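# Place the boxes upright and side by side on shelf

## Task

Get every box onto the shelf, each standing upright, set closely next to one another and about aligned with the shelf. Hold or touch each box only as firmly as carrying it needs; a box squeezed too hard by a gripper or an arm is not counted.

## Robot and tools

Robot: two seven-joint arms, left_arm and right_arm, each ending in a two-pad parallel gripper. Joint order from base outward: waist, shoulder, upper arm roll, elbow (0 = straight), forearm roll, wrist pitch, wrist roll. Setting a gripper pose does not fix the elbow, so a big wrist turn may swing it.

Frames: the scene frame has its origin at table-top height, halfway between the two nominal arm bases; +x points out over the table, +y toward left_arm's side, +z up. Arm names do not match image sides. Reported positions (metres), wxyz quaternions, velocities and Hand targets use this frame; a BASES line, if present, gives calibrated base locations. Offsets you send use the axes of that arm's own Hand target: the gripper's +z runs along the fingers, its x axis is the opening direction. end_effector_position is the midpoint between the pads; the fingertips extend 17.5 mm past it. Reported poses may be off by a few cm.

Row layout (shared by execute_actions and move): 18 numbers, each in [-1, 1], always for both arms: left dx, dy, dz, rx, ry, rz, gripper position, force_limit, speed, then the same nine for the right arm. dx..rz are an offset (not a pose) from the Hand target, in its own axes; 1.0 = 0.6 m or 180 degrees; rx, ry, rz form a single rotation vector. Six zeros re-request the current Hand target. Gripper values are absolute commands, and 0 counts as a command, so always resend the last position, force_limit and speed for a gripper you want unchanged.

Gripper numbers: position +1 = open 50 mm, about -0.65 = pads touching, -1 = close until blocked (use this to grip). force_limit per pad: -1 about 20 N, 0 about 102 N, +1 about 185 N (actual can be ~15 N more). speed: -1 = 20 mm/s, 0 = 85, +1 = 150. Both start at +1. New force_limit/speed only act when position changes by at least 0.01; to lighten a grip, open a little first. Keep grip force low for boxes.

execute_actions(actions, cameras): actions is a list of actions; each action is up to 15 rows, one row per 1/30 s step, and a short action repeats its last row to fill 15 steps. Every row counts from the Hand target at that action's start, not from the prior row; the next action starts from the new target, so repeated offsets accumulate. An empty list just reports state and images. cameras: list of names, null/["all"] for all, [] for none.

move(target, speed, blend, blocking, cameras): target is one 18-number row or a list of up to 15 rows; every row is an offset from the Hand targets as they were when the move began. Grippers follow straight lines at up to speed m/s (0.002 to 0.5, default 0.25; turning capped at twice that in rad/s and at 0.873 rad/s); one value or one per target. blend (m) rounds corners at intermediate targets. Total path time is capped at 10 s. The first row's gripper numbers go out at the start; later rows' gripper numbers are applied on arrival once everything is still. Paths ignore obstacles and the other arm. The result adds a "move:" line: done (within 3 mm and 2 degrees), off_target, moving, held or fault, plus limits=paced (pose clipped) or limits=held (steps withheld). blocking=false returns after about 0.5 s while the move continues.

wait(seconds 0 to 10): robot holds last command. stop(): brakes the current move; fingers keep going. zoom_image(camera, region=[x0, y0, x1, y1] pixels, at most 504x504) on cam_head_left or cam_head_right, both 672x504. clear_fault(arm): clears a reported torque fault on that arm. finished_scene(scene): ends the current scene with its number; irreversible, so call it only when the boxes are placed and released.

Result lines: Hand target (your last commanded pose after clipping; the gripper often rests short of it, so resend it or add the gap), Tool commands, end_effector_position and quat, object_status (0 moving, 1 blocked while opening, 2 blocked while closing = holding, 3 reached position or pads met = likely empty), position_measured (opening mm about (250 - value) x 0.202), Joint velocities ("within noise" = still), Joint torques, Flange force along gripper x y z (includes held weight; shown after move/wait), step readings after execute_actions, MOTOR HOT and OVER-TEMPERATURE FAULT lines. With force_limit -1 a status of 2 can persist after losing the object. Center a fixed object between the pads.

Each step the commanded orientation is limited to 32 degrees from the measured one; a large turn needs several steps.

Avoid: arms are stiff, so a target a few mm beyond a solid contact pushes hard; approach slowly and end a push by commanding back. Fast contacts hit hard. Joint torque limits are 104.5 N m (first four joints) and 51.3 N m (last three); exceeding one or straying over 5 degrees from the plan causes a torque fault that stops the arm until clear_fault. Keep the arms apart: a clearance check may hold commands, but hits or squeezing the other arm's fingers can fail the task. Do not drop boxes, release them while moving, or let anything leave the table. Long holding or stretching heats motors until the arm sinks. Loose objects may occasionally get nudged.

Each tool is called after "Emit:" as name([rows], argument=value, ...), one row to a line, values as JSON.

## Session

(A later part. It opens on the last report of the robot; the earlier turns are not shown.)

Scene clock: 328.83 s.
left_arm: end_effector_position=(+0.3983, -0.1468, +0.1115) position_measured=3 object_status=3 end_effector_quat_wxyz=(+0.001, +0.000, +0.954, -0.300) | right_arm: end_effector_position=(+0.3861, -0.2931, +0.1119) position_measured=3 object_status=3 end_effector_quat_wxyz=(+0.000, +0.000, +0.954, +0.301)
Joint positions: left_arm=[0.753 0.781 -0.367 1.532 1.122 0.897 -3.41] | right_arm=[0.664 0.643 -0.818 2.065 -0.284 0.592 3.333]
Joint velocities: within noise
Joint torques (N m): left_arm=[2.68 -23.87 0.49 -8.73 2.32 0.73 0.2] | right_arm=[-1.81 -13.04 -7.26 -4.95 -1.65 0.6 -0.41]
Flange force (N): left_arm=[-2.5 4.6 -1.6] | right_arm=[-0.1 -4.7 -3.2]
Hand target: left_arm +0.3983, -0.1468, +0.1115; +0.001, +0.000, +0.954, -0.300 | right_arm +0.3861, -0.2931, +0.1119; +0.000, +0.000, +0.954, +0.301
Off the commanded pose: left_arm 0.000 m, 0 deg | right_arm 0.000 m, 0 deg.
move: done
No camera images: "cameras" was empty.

Emit:
move(target=[0,-0.002,0.0014,0,0,0,1,1,1,0,0.002,0.0014,0,0,0,1,1,1], speed=0.01, cameras=[])

Emit:
move(target=[0,-0.01435,-0.0205,0,0,0,1,1,1,0,0.01435,-0.0205,0,0,0,1,1,1], speed=0.02)

Emit:
zoom_image(camera="cam_head_right", region=[360, 200, 510, 330])

Scene clock: 337.37 s.
left_arm: end_effector_position=(+0.3983, -0.1482, +0.1115) position_measured=3 object_status=3 end_effector_quat_wxyz=(+0.001, +0.000, +0.954, -0.300) | right_arm: end_effector_position=(+0.3861, -0.2916, +0.1119) position_measured=3 object_status=3 end_effector_quat_wxyz=(+0.000, +0.000, +0.954, +0.301)
Joint positions: left_arm=[0.755 0.783 -0.367 1.529 1.122 0.897 -3.407] | right_arm=[0.661 0.643 -0.818 2.065 -0.285 0.59 3.331]
Joint velocities: within noise
Joint torques (N m): left_arm=[3.73 -24.08 1.46 -9.27 2.79 0.93 0.21] | right_arm=[-2.66 -12.74 -8.26 -4.9 -2.01 0.65 -0.41]
Flange force (N): left_arm=[-2.6 6.4 -3.0] | right_arm=[-0.1 -6.6 -4.7]
Hand target: left_arm +0.3983, -0.1482, +0.1115; +0.001, +0.000, +0.954, -0.300 | right_arm +0.3861, -0.2916, +0.1119; +0.000, +0.000, +0.954, +0.301
Off the commanded pose: left_arm 0.000 m, 0 deg | right_arm 0.000 m, 0 deg.
move: done
No camera images: "cameras" was empty.

Scene clock: 338.33 s.
left_arm: end_effector_position=(+0.3983, -0.1482, +0.1265) position_measured=3 object_status=3 end_effector_quat_wxyz=(+0.001, +0.000, +0.954, -0.300) | right_arm: end_effector_position=(+0.3861, -0.2916, +0.1269) position_measured=3 object_status=3 end_effector_quat_wxyz=(+0.000, +0.000, +0.954, +0.301)
Joint positions: left_arm=[0.761 0.761 -0.379 1.517 1.097 0.918 -3.372] | right_arm=[0.674 0.608 -0.832 2.051 -0.297 0.633 3.321]
Joint velocities: within noise
Joint torques (N m): left_arm=[3.93 -24.6 1.59 -9.77 3.05 1.01 0.26] | right_arm=[-2.69 -12.63 -8.31 -5.47 -2.25 0.66 -0.38]
Flange force (N): left_arm=[-2.7 7.4 -2.2] | right_arm=[-0.1 -7.2 -4.0]
Hand target: left_arm +0.3983, -0.1482, +0.1265; +0.001, +0.000, +0.954, -0.300 | right_arm +0.3861, -0.2916, +0.1269; +0.000, +0.000, +0.954, +0.301
Off the commanded pose: left_arm 0.000 m, 0 deg | right_arm 0.000 m, 0 deg.
move: done

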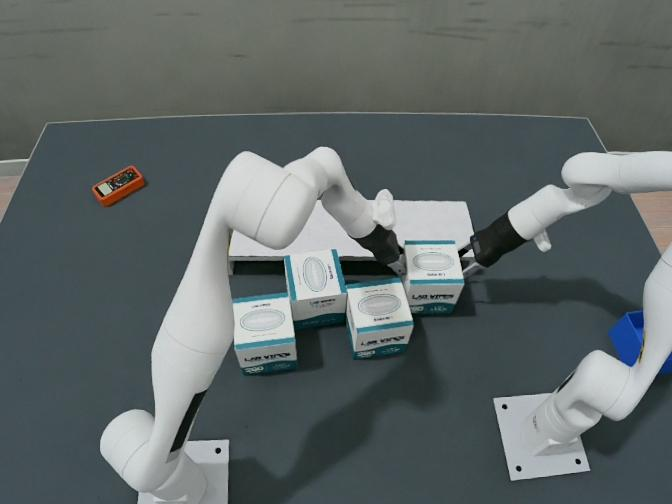

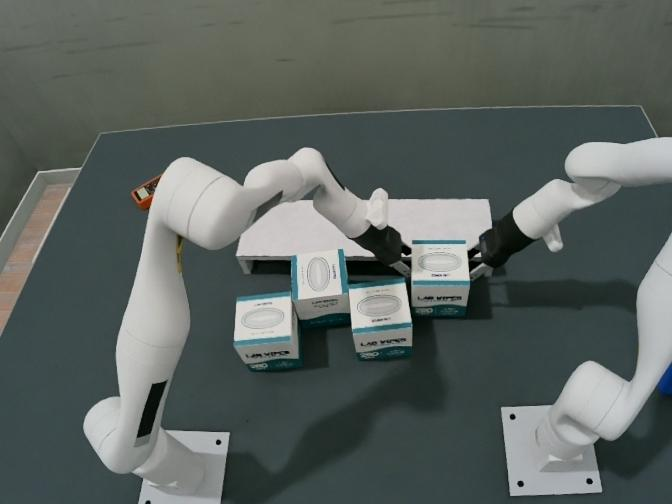

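Scaled by 3.360.

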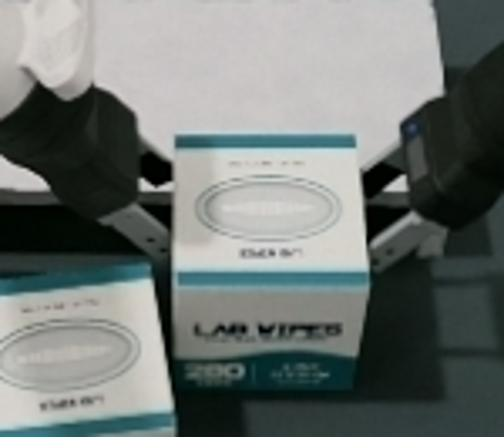

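Emit:
move([
  [0,-0.0746,-0.1065,0,0,0,1,1,1,0,0.0746,-0.1065,0,0,0,1,1,1],
  [-0.2583,-0.1429,-0.0587,0,0,0,1,1,1,-0.2583,0.0064,-0.1543,0,0,0,1,1,1],
], speed=[0.04,0.05], blend=[0.01,0])

Emit:
zoom_image(camera="cam_head_right", region=[380, 130, 540, 280])

Scene clock: 356.20 s.
left_arm: end_effector_position=(+0.5532, -0.1983, +0.2047) position_measured=3 object_status=3 end_effector_quat_wxyz=(+0.001, +0.000, +0.954, -0.300) | right_arm: end_effector_position=(+0.5411, -0.3417, +0.2049) position_measured=3 object_status=3 end_effector_quat_wxyz=(+0.000, +0.000, +0.954, +0.301)
Joint positions: left_arm=[0.587 1.088 -0.421 0.521 0.951 1.371 -2.85] | right_arm=[0.555 0.736 -0.726 1.395 -0.164 1.135 3.179]
Joint velocities: within noise
Joint torques (N m): left_arm=[5 -30.86 2.42 -10.93 3.73 -1.13 0.22] | right_arm=[-3.93 -19.81 -9.64 -7.43 -3.59 0.16 -0.42]
Flange force (N): left_arm=no reading | right_arm=[0.3 -7.2 -4.0]
Hand target: left_arm +0.5532, -0.1983, +0.2047; +0.001, +0.000, +0.954, -0.300 | right_arm +0.5411, -0.3417, +0.2049; +0.000, +0.000, +0.954, +0.301
Off the commanded pose: left_arm 0.000 m, 0 deg | right_arm 0.000 m, 0 deg.
move: done

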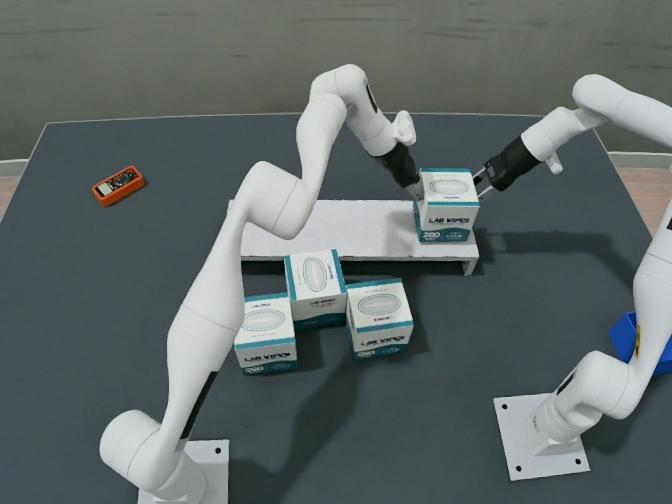

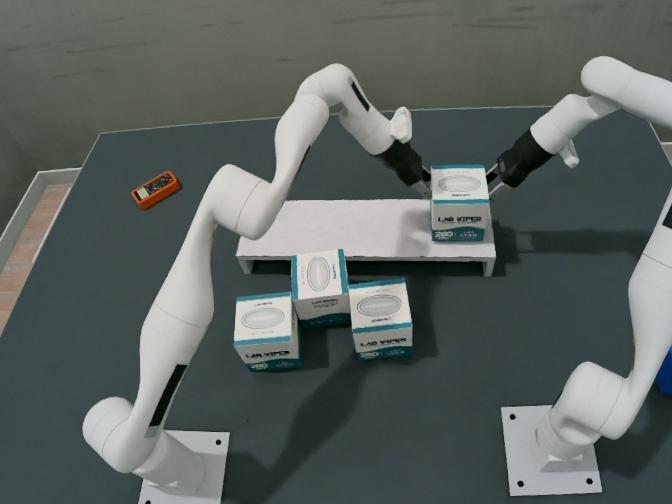

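Scaled by 3.150.

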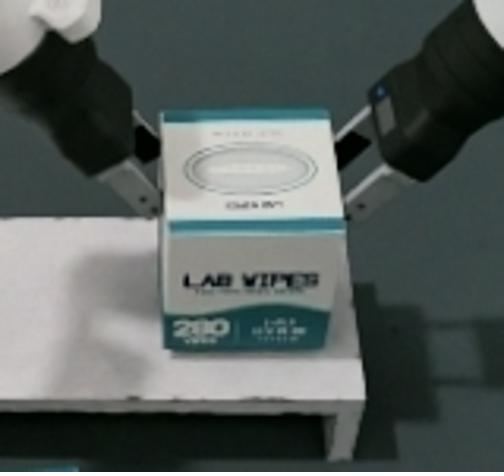

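Emit:
move(target=[0,0.021,0.03,0,0,0,1,1,1,0,-0.021,0.03,0,0,0,1,1,1], speed=0.03)

Emit:
zoom_image(camera="cam_head_right", region=[380, 150, 540, 290])

Scene clock: 363.23 s.
left_arm: end_effector_position=(+0.5532, -0.1983, +0.1827) position_measured=3 object_status=3 end_effector_quat_wxyz=(+0.001, +0.000, +0.954, -0.300) | right_arm: end_effector_position=(+0.5411, -0.3417, +0.1829) position_measured=3 object_status=3 end_effector_quat_wxyz=(+0.000, +0.000, +0.954, +0.301)
Joint positions: left_arm=[0.595 1.096 -0.417 0.577 0.959 1.327 -2.893] | right_arm=[0.554 0.764 -0.72 1.425 -0.155 1.086 3.197]
Joint velocities: within noise
Joint torques (N m): left_arm=[4.4 -28.78 1.78 -9.87 3.04 -0.78 0.2] | right_arm=[-4.23 -18.66 -9.33 -6.3 -3.08 0.26 -0.38]
Flange force (N): left_arm=[-5.8 2.4 -4.3] | right_arm=[0.5 -5.8 -6.6]
Hand target: left_arm +0.5532, -0.1983, +0.1827; +0.001, +0.000, +0.954, -0.300 | right_arm +0.5411, -0.3417, +0.1829; +0.000, +0.000, +0.954, +0.301
Off the commanded pose: left_arm 0.000 m, 0 deg | right_arm 0.000 m, 0 deg.
move: done

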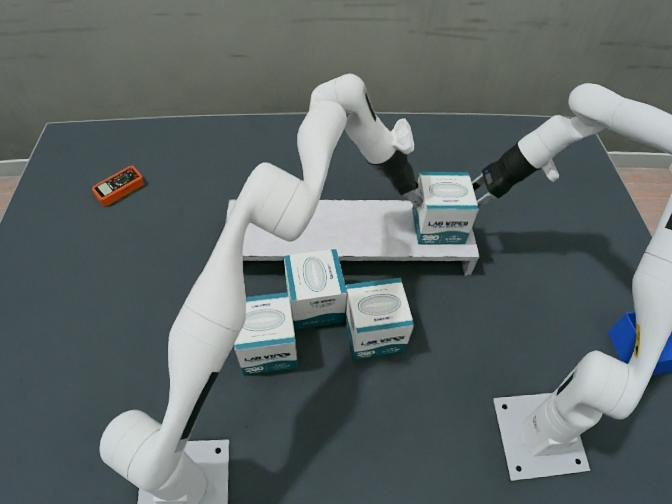

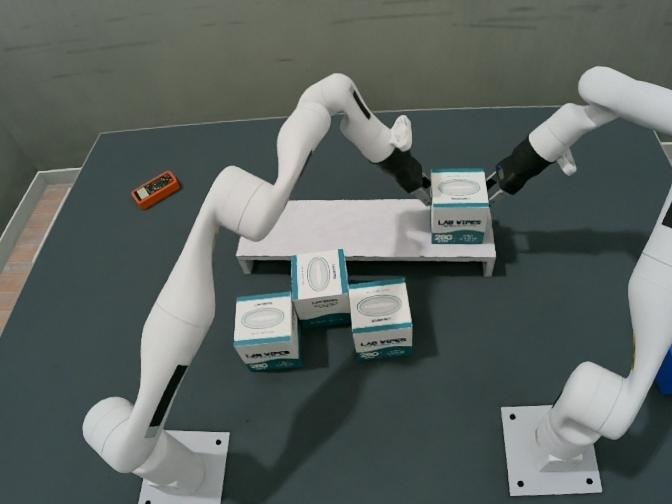

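Scaled by 3.150.

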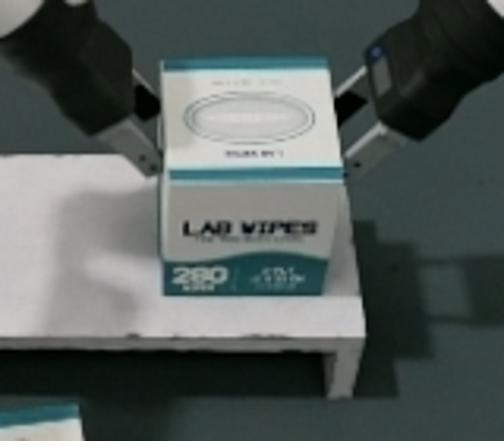

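Emit:
move([
  [0,0.0137,-0.0096,0,0,0,1,1,1,0,-0.0137,-0.0096,0,0,0,1,1,1],
  [0.05,-0.0193,-0.2308,0,0,0,1,1,1,0,0.0793,-0.2295,0,0,0,1,1,1],
  [0.285,0.4465,-0.3882,0,0,0,1,1,1,0.2617,0.4367,0.19,0,0,0,1,1,1],
], speed=[0.02,0.12,0.2], blend=[0,0.03,0])

Emit:
zoom_image(camera="cam_head_right", region=[240, 200, 420, 350])

Emit:
zoom_image(camera="cam_head_left", region=[240, 200, 420, 350])

Scene clock: 410.53 s.
left_arm: end_effector_position=(+0.3821, +0.1547, +0.2198) position_measured=3 object_status=3 end_effector_quat_wxyz=(+0.001, +0.000, +0.954, -0.300) | right_arm: end_effector_position=(+0.3842, -0.0616, +0.2399) position_measured=3 object_status=3 end_effector_quat_wxyz=(+0.000, +0.000, +0.954, +0.301)
Joint positions: left_arm=[0.305 0.47 -0.561 1.74 0.867 1.32 -3.769] | right_arm=[0.081 0.445 -0.823 1.783 -0.255 0.678 2.675]
Joint velocities: within noise
Joint torques (N m): left_arm=[0.89 -17.18 -1.35 -7.1 1.6 1.19 0.16] | right_arm=[-0.27 -14.11 -4.82 -9.11 -1.11 -0.89 -0.37]
Flange force (N): left_arm=[-2.4 2.1 -0.6] | right_arm=[-1.1 -0.3 -0.7]
Hand target: left_arm +0.3822, +0.1547, +0.2198; +0.001, +0.000, +0.954, -0.300 | right_arm +0.3842, -0.0616, +0.2399; +0.000, +0.000, +0.954, +0.301
Off the commanded pose: left_arm 0.000 m, 0 deg | right_arm 0.000 m, 0 deg.
move: done

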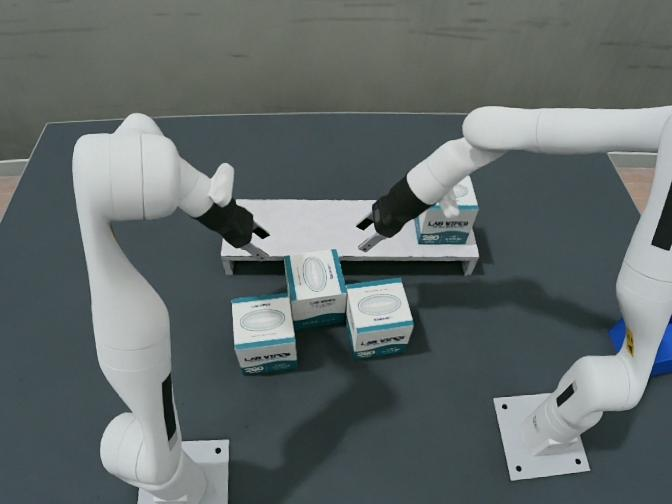

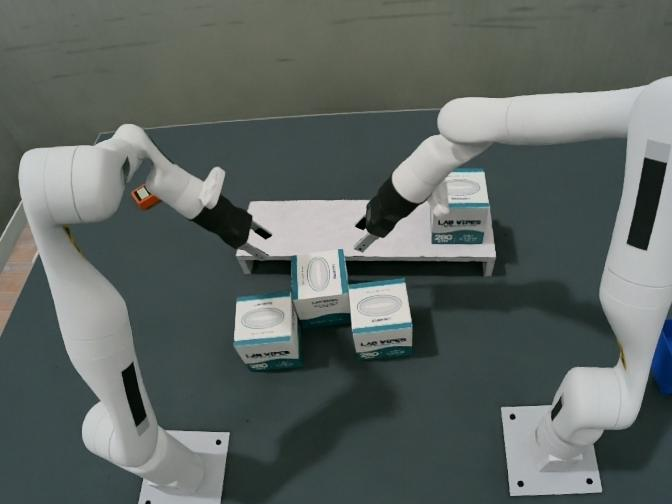

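Scaled by 2.800.

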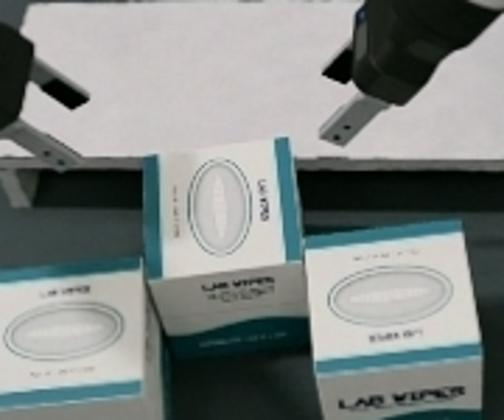

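Scaled by 2.800.

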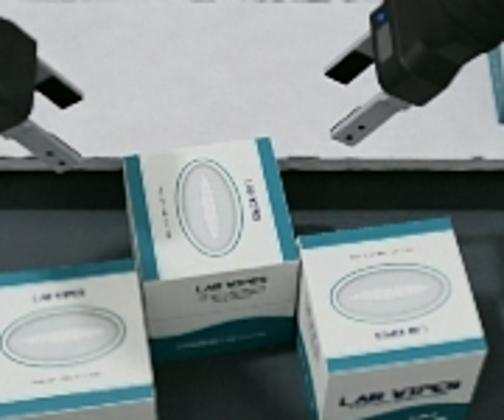

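Emit:
move([
  [0,0.1031,0.1472,0,0,0,1,1,1,0,-0.1225,0.1747,0,0,0,1,1,1],
  [0,0.0786,0.1644,0,0,0,1,1,1,0,-0.098,0.1919,0,0,0,1,1,1],
], speed=[0.12,0.03])

Emit:
zoom_image(camera="cam_head_right", region=[240, 220, 420, 370])

Emit:
zoom_image(camera="cam_head_left", region=[240, 220, 420, 370])

Scene clock: 425.63 s.
left_arm: end_effector_position=(+0.3823, +0.1368, +0.1120) position_measured=3 object_status=3 end_effector_quat_wxyz=(+0.001, +0.000, +0.954, -0.300) | right_arm: end_effector_position=(+0.3843, -0.0437, +0.1119) position_measured=3 object_status=3 end_effector_quat_wxyz=(+0.000, +0.000, +0.954, +0.301)
Joint positions: left_arm=[0.291 0.647 -0.495 1.872 1.041 1.124 -3.998] | right_arm=[-0.045 0.685 -0.737 1.922 -0.192 0.317 2.729]
Joint velocities: within noise
Joint torques (N m): left_arm=[0.91 -18.56 -1.35 -5.16 1.2 1.57 0.2] | right_arm=[-0.27 -16.84 -6.08 -6.67 -0.6 -0.76 -0.43]
Flange force (N): left_arm=[-2.0 2.5 0.1] | right_arm=[-0.9 -0.2 0.2]
Hand target: left_arm +0.3823, +0.1368, +0.1120; +0.001, +0.000, +0.954, -0.300 | right_arm +0.3842, -0.0437, +0.1119; +0.000, +0.000, +0.954, +0.301
Off the commanded pose: left_arm 0.000 m, 0 deg | right_arm 0.000 m, 0 deg.
move: done

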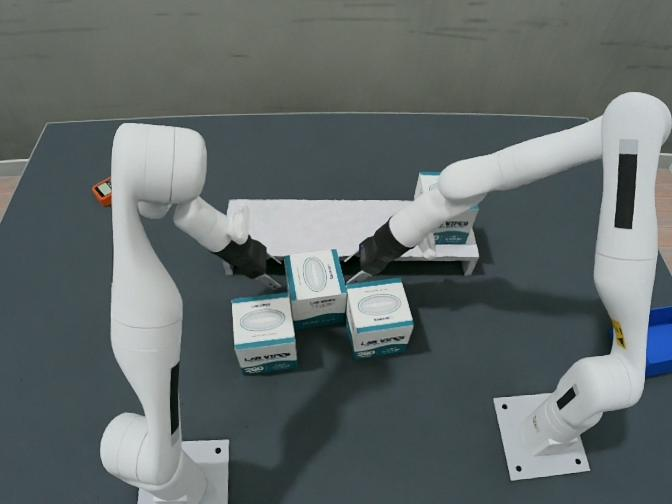

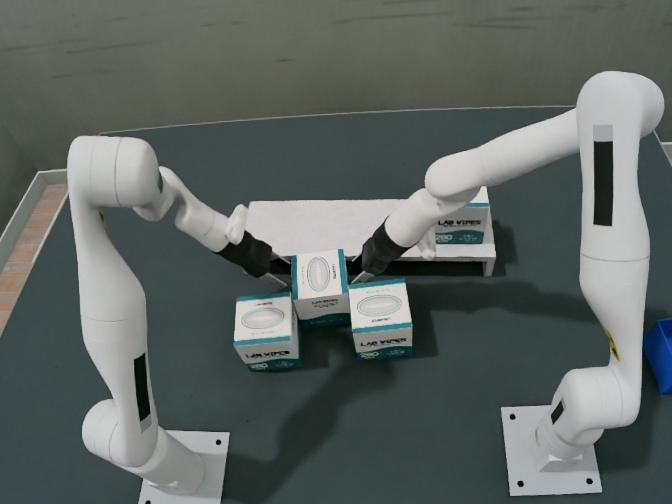

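Scaled by 2.800.

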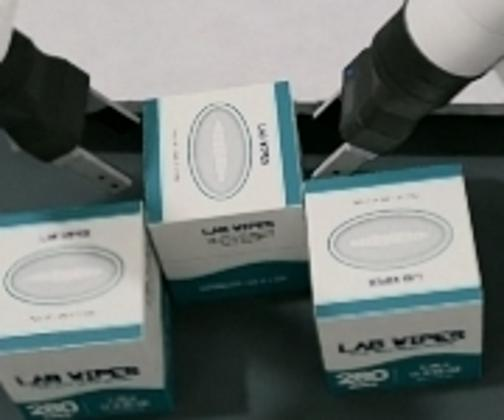

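Scaled by 2.800.

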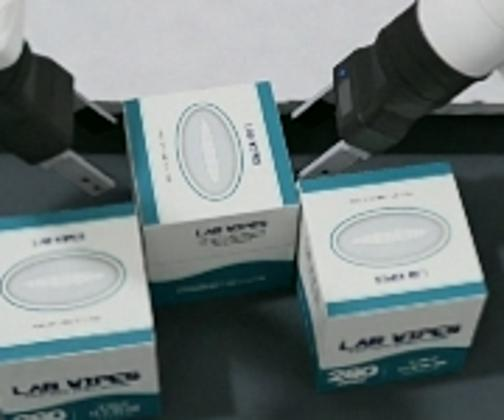

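Emit:
move(target=[0,-0.0137,0.0096,0,0,0,1,1,1,0,0.0082,0.0057,0,0,0,1,1,1], speed=0.02, cameras=[])

Emit:
move(target=[0,-0.0082,0.0057,0,0,0,1,1,1,0,0.0082,0.0057,0,0,0,1,1,1], speed=0.02)

Emit:
zoom_image(camera="cam_head_right", region=[240, 220, 420, 370])

Emit:
zoom_image(camera="cam_head_left", region=[240, 220, 420, 370])

Scene clock: 437.37 s.
left_arm: end_effector_position=(+0.3823, +0.1268, +0.1120) position_measured=3 object_status=3 end_effector_quat_wxyz=(+0.001, +0.000, +0.954, -0.300) | right_arm: end_effector_position=(+0.3843, -0.0377, +0.1119) position_measured=3 object_status=3 end_effector_quat_wxyz=(+0.000, +0.000, +0.954, +0.301)
Joint positions: left_arm=[0.311 0.646 -0.489 1.872 1.05 1.113 -3.982] | right_arm=[-0.065 0.687 -0.729 1.913 -0.192 0.317 2.719]
Joint velocities: within noise
Joint torques (N m): left_arm=[1.01 -18.7 -1.29 -5.23 1.23 1.54 0.16] | right_arm=[-0.27 -17.01 -6.03 -6.7 -0.56 -0.79 -0.37]
Flange force (N): left_arm=[-2.2 2.7 0.1] | right_arm=[-0.9 -0.1 0.1]
Hand target: left_arm +0.3823, +0.1268, +0.1120; +0.001, +0.000, +0.954, -0.300 | right_arm +0.3842, -0.0377, +0.1119; +0.000, +0.000, +0.954, +0.301
Off the commanded pose: left_arm 0.000 m, 0 deg | right_arm 0.000 m, 0 deg.
move: done
No camera images: "cameras" was empty.

Scene clock: 438.07 s.
left_arm: end_effector_position=(+0.3823, +0.1208, +0.1120) position_measured=3 object_status=3 end_effector_quat_wxyz=(+0.001, +0.000, +0.954, -0.300) | right_arm: end_effector_position=(+0.3842, -0.0317, +0.1119) position_measured=3 object_status=3 end_effector_quat_wxyz=(+0.000, +0.000, +0.954, +0.301)
Joint positions: left_arm=[0.323 0.646 -0.486 1.872 1.055 1.106 -3.973] | right_arm=[-0.084 0.689 -0.72 1.903 -0.192 0.316 2.709]
Joint velocities: within noise
Joint torques (N m): left_arm=[1.7 -18.64 -0.65 -5.15 1.38 1.87 0.11] | right_arm=[-0.63 -17.24 -6.5 -7.36 -0.64 -1.1 -0.44]
Flange force (N): left_arm=[-2.4 3.6 -0.8] | right_arm=[-0.4 -1.3 -0.8]
Hand target: left_arm +0.3823, +0.1208, +0.1120; +0.001, +0.000, +0.954, -0.300 | right_arm +0.3842, -0.0317, +0.1119; +0.000, +0.000, +0.954, +0.301
Off the commanded pose: left_arm 0.000 m, 0 deg | right_arm 0.000 m, 0 deg.
move: done

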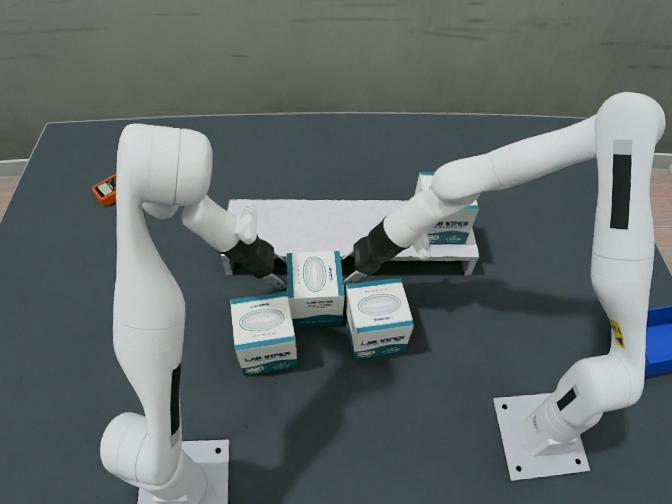

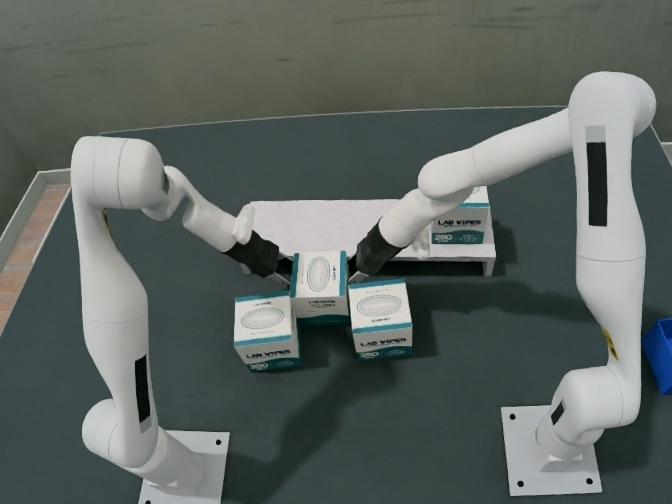

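Scaled by 2.800.

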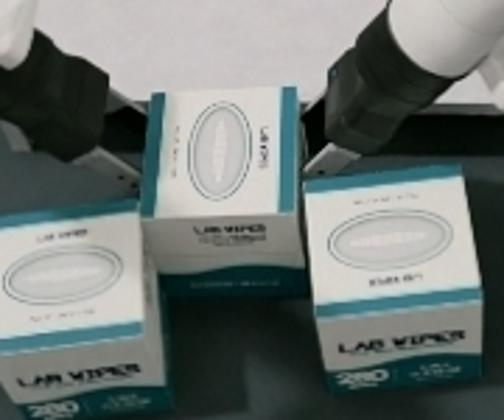

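Scaled by 2.800.

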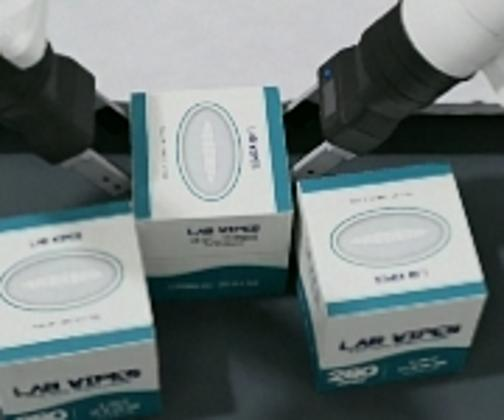

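Emit:
move(target=[0,-0.0034,0.0024,0,0,0,1,1,1,0,0.0034,0.0024,0,0,0,1,1,1], speed=0.01, cameras=[])

Scene clock: 442.47 s.
left_arm: end_effector_position=(+0.3823, +0.1183, +0.1120) position_measured=3 object_status=3 end_effector_quat_wxyz=(+0.001, +0.000, +0.954, -0.300) | right_arm: end_effector_position=(+0.3842, -0.0292, +0.1119) position_measured=3 object_status=3 end_effector_quat_wxyz=(+0.000, +0.000, +0.954, +0.301)
Joint positions: left_arm=[0.328 0.645 -0.485 1.872 1.057 1.103 -3.969] | right_arm=[-0.092 0.69 -0.716 1.899 -0.192 0.316 2.705]
Joint velocities: within noise
Joint torques (N m): left_arm=[3.15 -18.82 0.88 -4.98 1.83 2.56 0.14] | right_arm=[-1.71 -17.38 -7.71 -8.39 -0.94 -1.65 -0.46]
Flange force (N): left_arm=[-3.0 6.3 -2.6] | right_arm=[-0.2 -3.9 -2.9]
Hand target: left_arm +0.3823, +0.1183, +0.1120; +0.001, +0.000, +0.954, -0.300 | right_arm +0.3842, -0.0292, +0.1119; +0.000, +0.000, +0.954, +0.301
Off the commanded pose: left_arm 0.000 m, 0 deg | right_arm 0.000 m, 0 deg.
move: done
No camera images: "cameras" was empty.

Emit:
move(target=[0,-0.0024,0.0017,0,0,0,1,1,1,0,0.0024,0.0017,0,0,0,1,1,1], speed=0.01, cameras=[])

Emit:
move(target=[0,-0.01435,-0.0205,0,0,0,1,1,1,0,0.01435,-0.0205,0,0,0,1,1,1], speed=0.02)

Emit:
zoom_image(camera="cam_head_right", region=[240, 220, 420, 370])

Emit:
zoom_image(camera="cam_head_left", region=[240, 220, 420, 370])

Scene clock: 449.93 s.
left_arm: end_effector_position=(+0.3823, +0.1165, +0.1120) position_measured=3 object_status=3 end_effector_quat_wxyz=(+0.001, +0.000, +0.954, -0.300) | right_arm: end_effector_position=(+0.3842, -0.0274, +0.1119) position_measured=3 object_status=3 end_effector_quat_wxyz=(+0.000, +0.000, +0.954, +0.301)
Joint positions: left_arm=[0.331 0.645 -0.484 1.872 1.059 1.101 -3.966] | right_arm=[-0.098 0.69 -0.713 1.896 -0.192 0.316 2.702]
Joint velocities: within noise
Joint torques (N m): left_arm=[4.69 -18.85 2.62 -4.97 2.3 3.33 0.15] | right_arm=[-2.92 -17.38 -9.03 -9.41 -1.15 -2.15 -0.48]
Flange force (N): left_arm=[-2.7 9.1 -4.7] | right_arm=[0.2 -6.7 -5.3]
Hand target: left_arm +0.3823, +0.1165, +0.1120; +0.001, +0.000, +0.954, -0.300 | right_arm +0.3842, -0.0274, +0.1119; +0.000, +0.000, +0.954, +0.301
Off the commanded pose: left_arm 0.000 m, 0 deg | right_arm 0.000 m, 0 deg.
move: done
No camera images: "cameras" was empty.

Scene clock: 450.90 s.
left_arm: end_effector_position=(+0.3823, +0.1165, +0.1270) position_measured=3 object_status=3 end_effector_quat_wxyz=(+0.001, +0.000, +0.954, -0.300) | right_arm: end_effector_position=(+0.3842, -0.0274, +0.1269) position_measured=3 object_status=3 end_effector_quat_wxyz=(+0.000, +0.000, +0.954, +0.301)
Joint positions: left_arm=[0.339 0.617 -0.494 1.859 1.032 1.121 -3.928] | right_arm=[-0.092 0.659 -0.719 1.883 -0.2 0.355 2.692]
Joint velocities: within noise
Joint torques (N m): left_arm=[4.93 -19.1 2.79 -5.27 2.57 3.49 0.11] | right_arm=[-3.02 -17.68 -9.1 -10.05 -1.42 -2.23 -0.48]
Flange force (N): left_arm=[-3.4 9.9 -4.2] | right_arm=[0.0 -7.7 -4.2]
Hand target: left_arm +0.3823, +0.1165, +0.1270; +0.001, +0.000, +0.954, -0.300 | right_arm +0.3842, -0.0274, +0.1269; +0.000, +0.000, +0.954, +0.301
Off the commanded pose: left_arm 0.000 m, 0 deg | right_arm 0.000 m, 0 deg.
move: done

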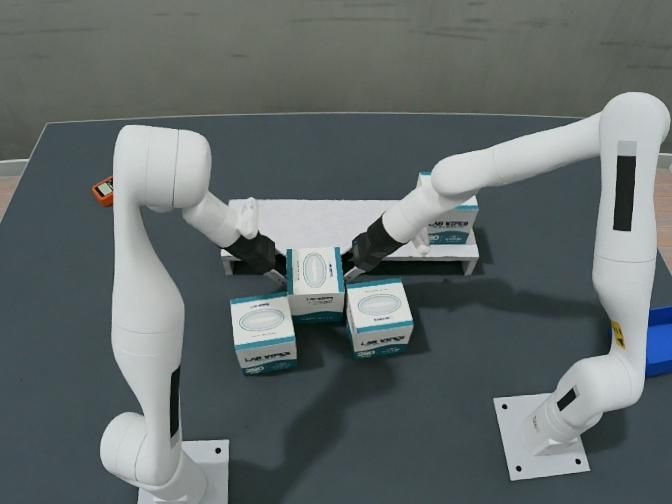

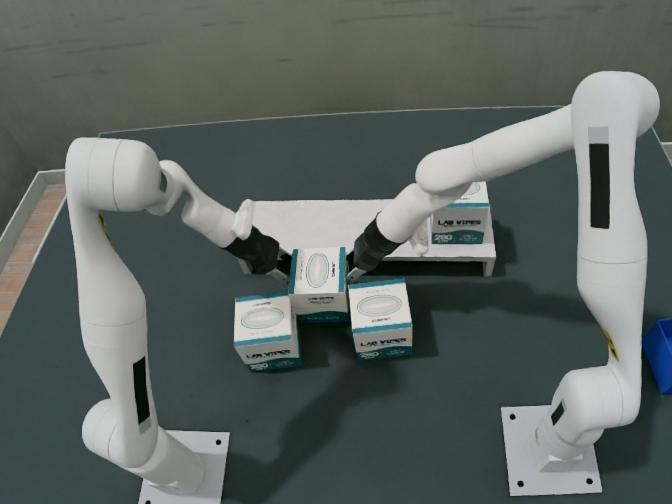

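Scaled by 2.800.

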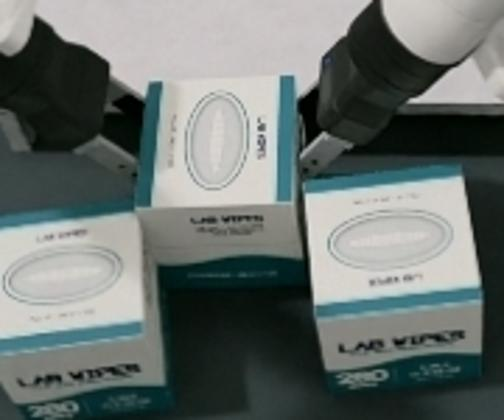

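Scaled by 2.800.

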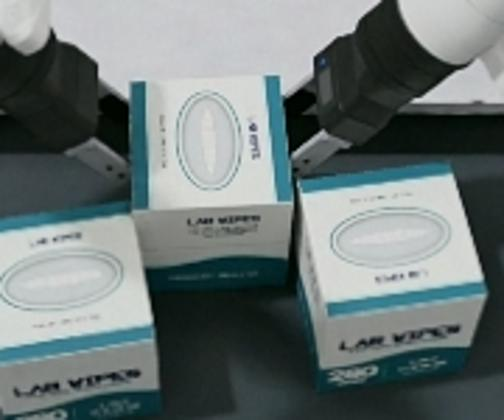

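Emit:
move([
  [0,-0.0746,-0.1065,0,0,0,1,1,1,0,0.0746,-0.1065,0,0,0,1,1,1],
  [-0.3,-0.2412,0.0102,0,0,0,1,1,1,-0.3,-0.0919,-0.2232,0,0,0,1,1,1],
], speed=[0.04,0.05], blend=[0.01,0])

Emit:
zoom_image(camera="cam_head_right", region=[350, 140, 510, 290])

Emit:
zoom_image(camera="cam_head_left", region=[330, 140, 490, 290])

Scene clock: 474.50 s.
left_arm: end_effector_position=(+0.5622, -0.0056, +0.2052) position_measured=3 object_status=3 end_effector_quat_wxyz=(+0.001, +0.000, +0.954, -0.300) | right_arm: end_effector_position=(+0.5642, -0.1496, +0.2050) position_measured=3 object_status=3 end_effector_quat_wxyz=(+0.000, +0.000, +0.954, +0.301)
Joint positions: left_arm=[0.39 0.897 -0.456 0.955 0.98 1.404 -3.28] | right_arm=[0.155 0.769 -0.682 1.309 -0.145 0.977 2.879]
Joint velocities: within noise
Joint torques (N m): left_arm=[6.14 -27.29 2.86 -9.62 4.07 0.97 0.16] | right_arm=[-4.27 -22.06 -10.08 -9.71 -3.37 -1.41 -0.47]
Flange force (N): left_arm=[-5.0 7.6 -4.3] | right_arm=[0.8 -7.9 -4.2]
Hand target: left_arm +0.5622, -0.0056, +0.2051; +0.001, +0.000, +0.954, -0.300 | right_arm +0.5642, -0.1495, +0.2050; +0.000, +0.000, +0.954, +0.301
Off the commanded pose: left_arm 0.000 m, 0 deg | right_arm 0.000 m, 0 deg.
move: done

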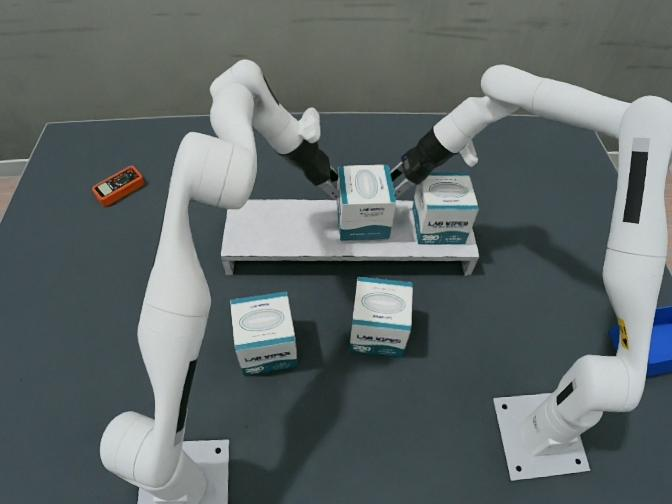

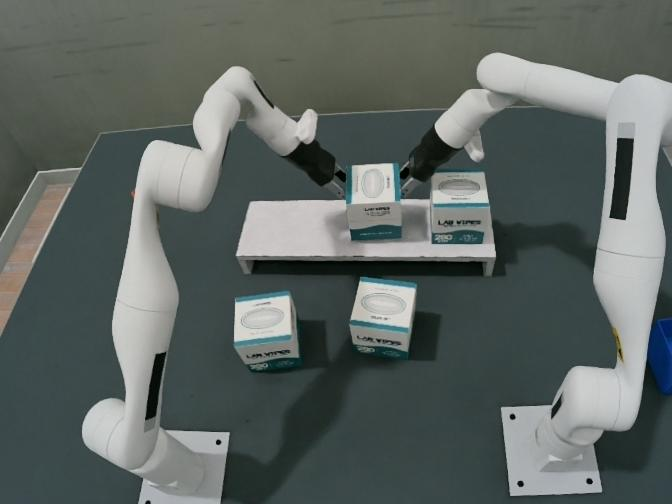

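Scaled by 3.150.

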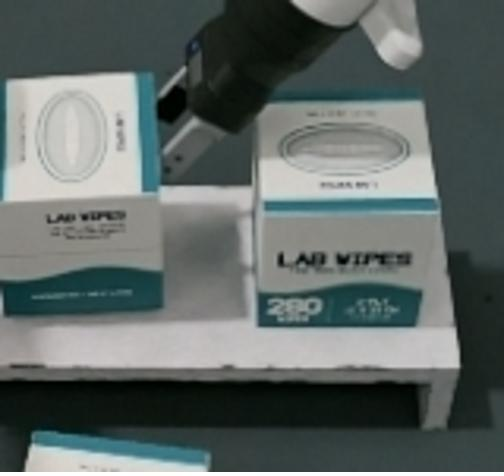

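Scaled by 3.150.

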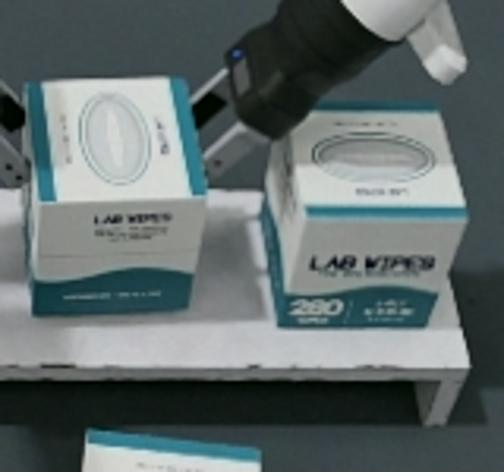

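Emit:
move(target=[0,0.021,0.03,0,0,0,1,1,1,0,-0.021,0.03,0,0,0,1,1,1], speed=0.03)

Emit:
zoom_image(camera="cam_head_left", region=[330, 140, 490, 290])

Scene clock: 483.17 s.
left_arm: end_effector_position=(+0.5622, -0.0055, +0.1831) position_measured=3 object_status=3 end_effector_quat_wxyz=(+0.001, +0.000, +0.954, -0.300) | right_arm: end_effector_position=(+0.5642, -0.1495, +0.1830) position_measured=3 object_status=3 end_effector_quat_wxyz=(+0.000, +0.000, +0.954, +0.301)
Joint positions: left_arm=[0.392 0.915 -0.451 0.991 0.991 1.367 -3.317] | right_arm=[0.157 0.795 -0.68 1.339 -0.139 0.928 2.897]
Joint velocities: within noise
Joint torques (N m): left_arm=[5.52 -25.37 2.19 -8.84 3.42 0.61 0.12] | right_arm=[-5.05 -20.37 -9.87 -7.75 -2.95 -0.81 -0.43]
Flange force (N): left_arm=[-3.9 5.5 -6.6] | right_arm=[-0.4 -6.5 -7.5]
Hand target: left_arm +0.5622, -0.0055, +0.1832; +0.001, +0.000, +0.954, -0.300 | right_arm +0.5642, -0.1495, +0.1830; +0.000, +0.000, +0.954, +0.301
Off the commanded pose: left_arm 0.000 m, 0 deg | right_arm 0.000 m, 0 deg.
move: done

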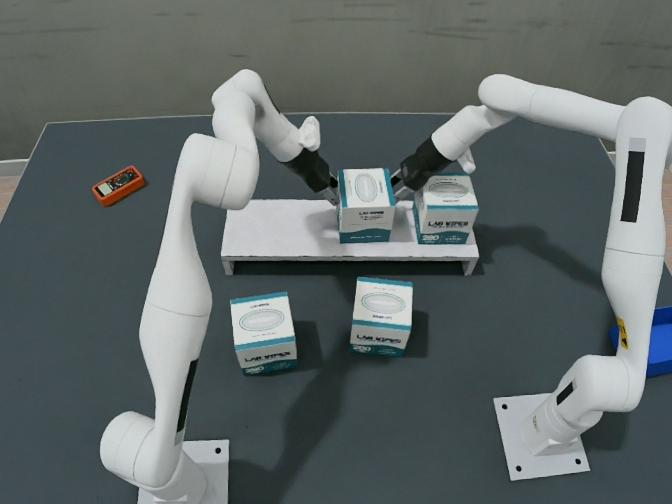

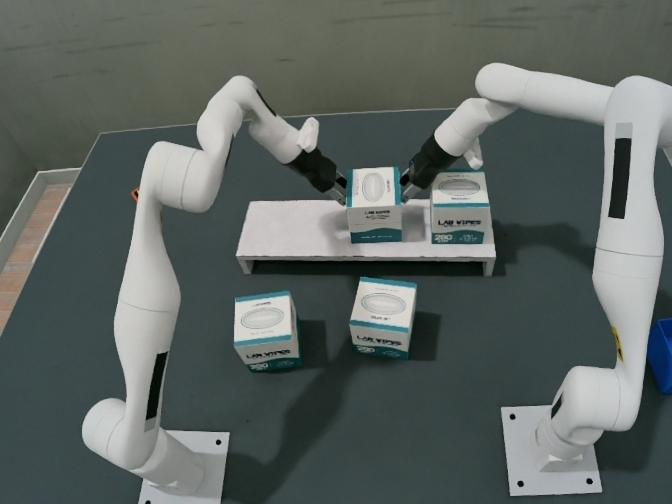

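Scaled by 3.150.

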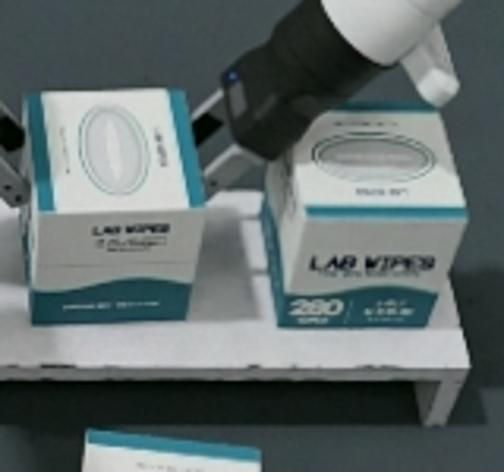

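Emit:
move([
  [0,0.0137,-0.0096,0,0,0,1,1,1,0,-0.0137,-0.0096,0,0,0,1,1,1],
  [0,0.0232,0.0041,0,0,0,1,1,1,0,-0.0137,-0.343,0,0,0,1,1,1],
], speed=[0.02,0.12])

Scene clock: 516.63 s.
left_arm: end_effector_position=(+0.5622, +0.0045, +0.1732) position_measured=3 object_status=3 end_effector_quat_wxyz=(+0.001, +0.000, +0.954, -0.300) | right_arm: end_effector_position=(+0.5641, -0.2743, +0.3469) position_measured=3 object_status=3 end_effector_quat_wxyz=(+0.000, +0.000, +0.954, +0.301)
Joint positions: left_arm=[0.38 0.92 -0.449 1.017 0.996 1.356 -3.352] | right_arm=[0.358 0.651 -0.709 1.033 -0.19 1.441 2.933]
Joint velocities: within noise
Joint torques (N m): left_arm=[0.95 -26.58 -1.05 -8.43 1.92 0.41 0.17] | right_arm=[-0.11 -20.44 -5.35 -9.23 -1.95 -0.38 -0.4]
Flange force (N): left_arm=[-3.7 0.9 -0.4] | right_arm=[-0.8 -0.5 -0.7]
Hand target: left_arm +0.5622, +0.0045, +0.1732; +0.001, +0.000, +0.954, -0.300 | right_arm +0.5641, -0.2743, +0.3468; +0.000, +0.000, +0.954, +0.301
Off the commanded pose: left_arm 0.000 m, 0 deg | right_arm 0.000 m, 0 deg.
move: done

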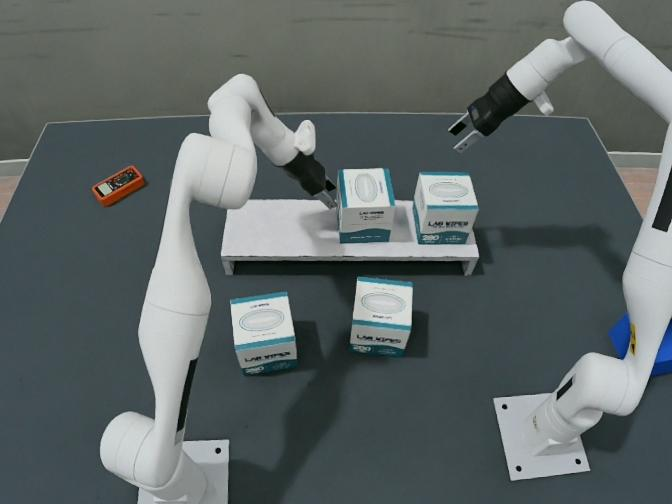

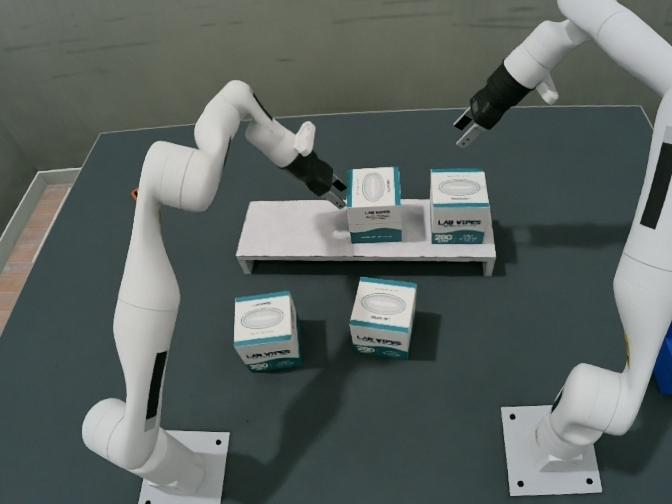

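Emit:
move(target=[0,-0.0833,0.0584,0,0,0,1,1,1,0,0,0,0,0,0,1,1,1], speed=0.035)

Emit:
zoom_image(camera="cam_head_left", region=[320, 150, 500, 285])

Emit:
zoom_image(camera="cam_head_right", region=[330, 150, 510, 285])

Scene clock: 528.07 s.
left_arm: end_effector_position=(+0.5622, -0.0567, +0.1732) position_measured=3 object_status=3 end_effector_quat_wxyz=(+0.001, +0.000, +0.954, -0.301) | right_arm: end_effector_position=(+0.5641, -0.2744, +0.3468) position_measured=3 object_status=3 end_effector_quat_wxyz=(+0.000, +0.000, +0.954, +0.301)
Joint positions: left_arm=[0.458 0.957 -0.444 0.932 1.001 1.328 -3.238] | right_arm=[0.358 0.651 -0.709 1.033 -0.19 1.441 2.933]
Joint velocities: within noise
Joint torques (N m): left_arm=[1.25 -27.46 -0.78 -8.7 2.06 0.19 0.17] | right_arm=[-0.26 -20.43 -5.41 -9.4 -1.9 -0.41 -0.4]
Flange force (N): left_arm=[-4.5 0.7 -0.5] | right_arm=[0.3 -1.0 -0.4]
Hand target: left_arm +0.5622, -0.0566, +0.1731; +0.001, +0.000, +0.954, -0.300 | right_arm +0.5641, -0.2744, +0.3468; +0.000, +0.000, +0.954, +0.301
Off the commanded pose: left_arm 0.000 m, 0 deg | right_arm 0.000 m, 0 deg.
move: done

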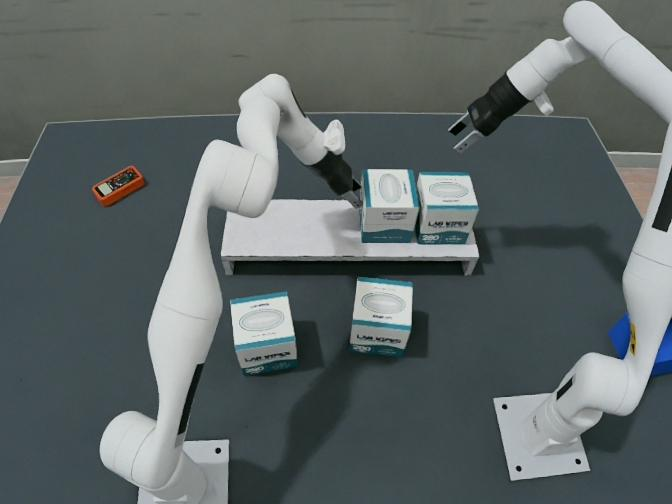

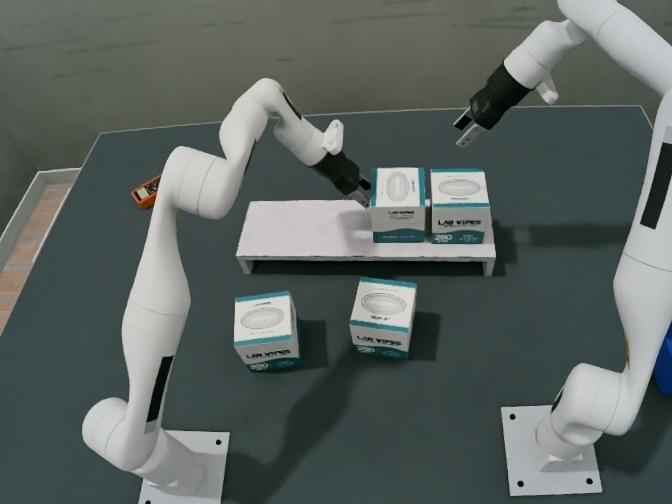

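Scaled by 2.800.

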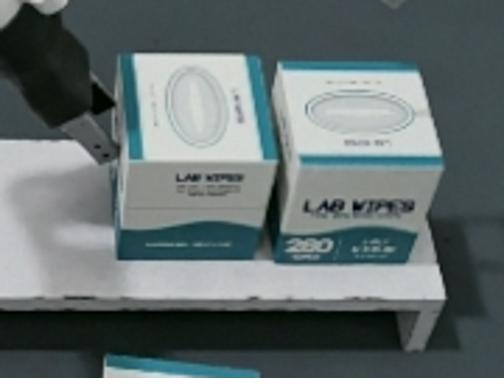

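Scaled by 2.800.

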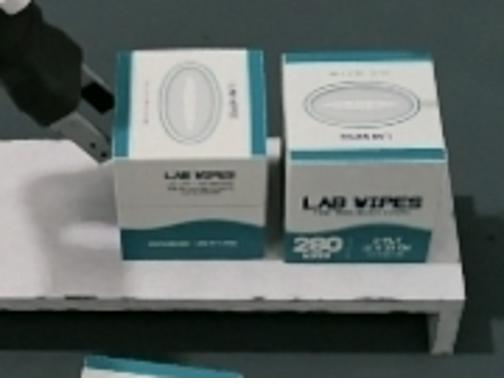

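Emit:
move(target=[0,-0.01434,0.01004,0,0,0,1,1,1,0,0,0,0,0,0,1,1,1], speed=0.02)

Emit:
zoom_image(camera="cam_head_left", region=[350, 160, 490, 265])

Emit:
zoom_image(camera="cam_head_right", region=[360, 160, 500, 265])

Scene clock: 534.17 s.
left_arm: end_effector_position=(+0.5622, -0.0671, +0.1731) position_measured=3 object_status=3 end_effector_quat_wxyz=(+0.001, +0.000, +0.954, -0.300) | right_arm: end_effector_position=(+0.5641, -0.2744, +0.3468) position_measured=3 object_status=3 end_effector_quat_wxyz=(+0.000, +0.000, +0.954, +0.301)
Joint positions: left_arm=[0.47 0.966 -0.444 0.913 1.002 1.324 -3.216] | right_arm=[0.358 0.651 -0.709 1.033 -0.19 1.441 2.933]
Joint velocities: within noise
Joint torques (N m): left_arm=[1.18 -27.68 -0.76 -8.82 2.09 0.13 0.19] | right_arm=[-0.22 -20.51 -5.4 -9.41 -1.89 -0.36 -0.45]
Flange force (N): left_arm=[-4.2 0.7 -0.3] | right_arm=[0.2 -1.1 -0.3]
Hand target: left_arm +0.5622, -0.0671, +0.1731; +0.001, +0.000, +0.954, -0.300 | right_arm +0.5641, -0.2744, +0.3468; +0.000, +0.000, +0.954, +0.301
Off the commanded pose: left_arm 0.000 m, 0 deg | right_arm 0.000 m, 0 deg.
move: done

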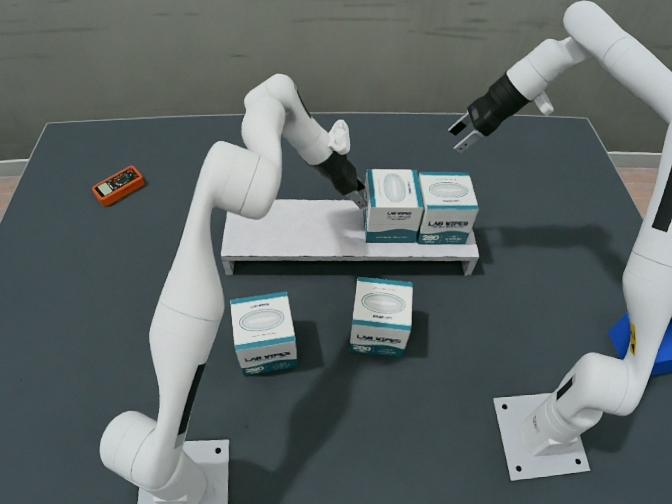

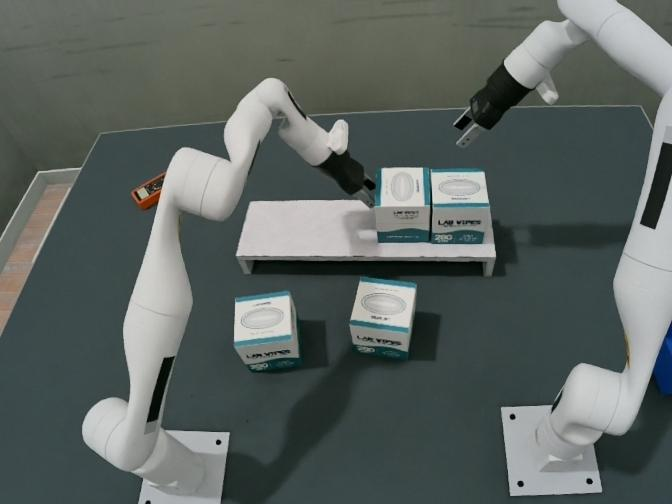

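Scaled by 3.600.

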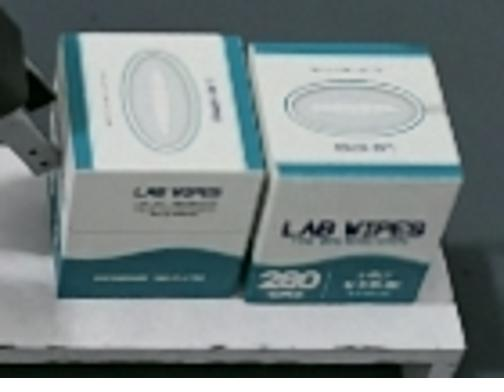

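Scaled by 3.600.

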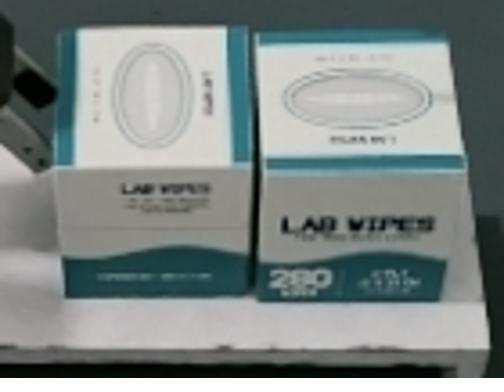

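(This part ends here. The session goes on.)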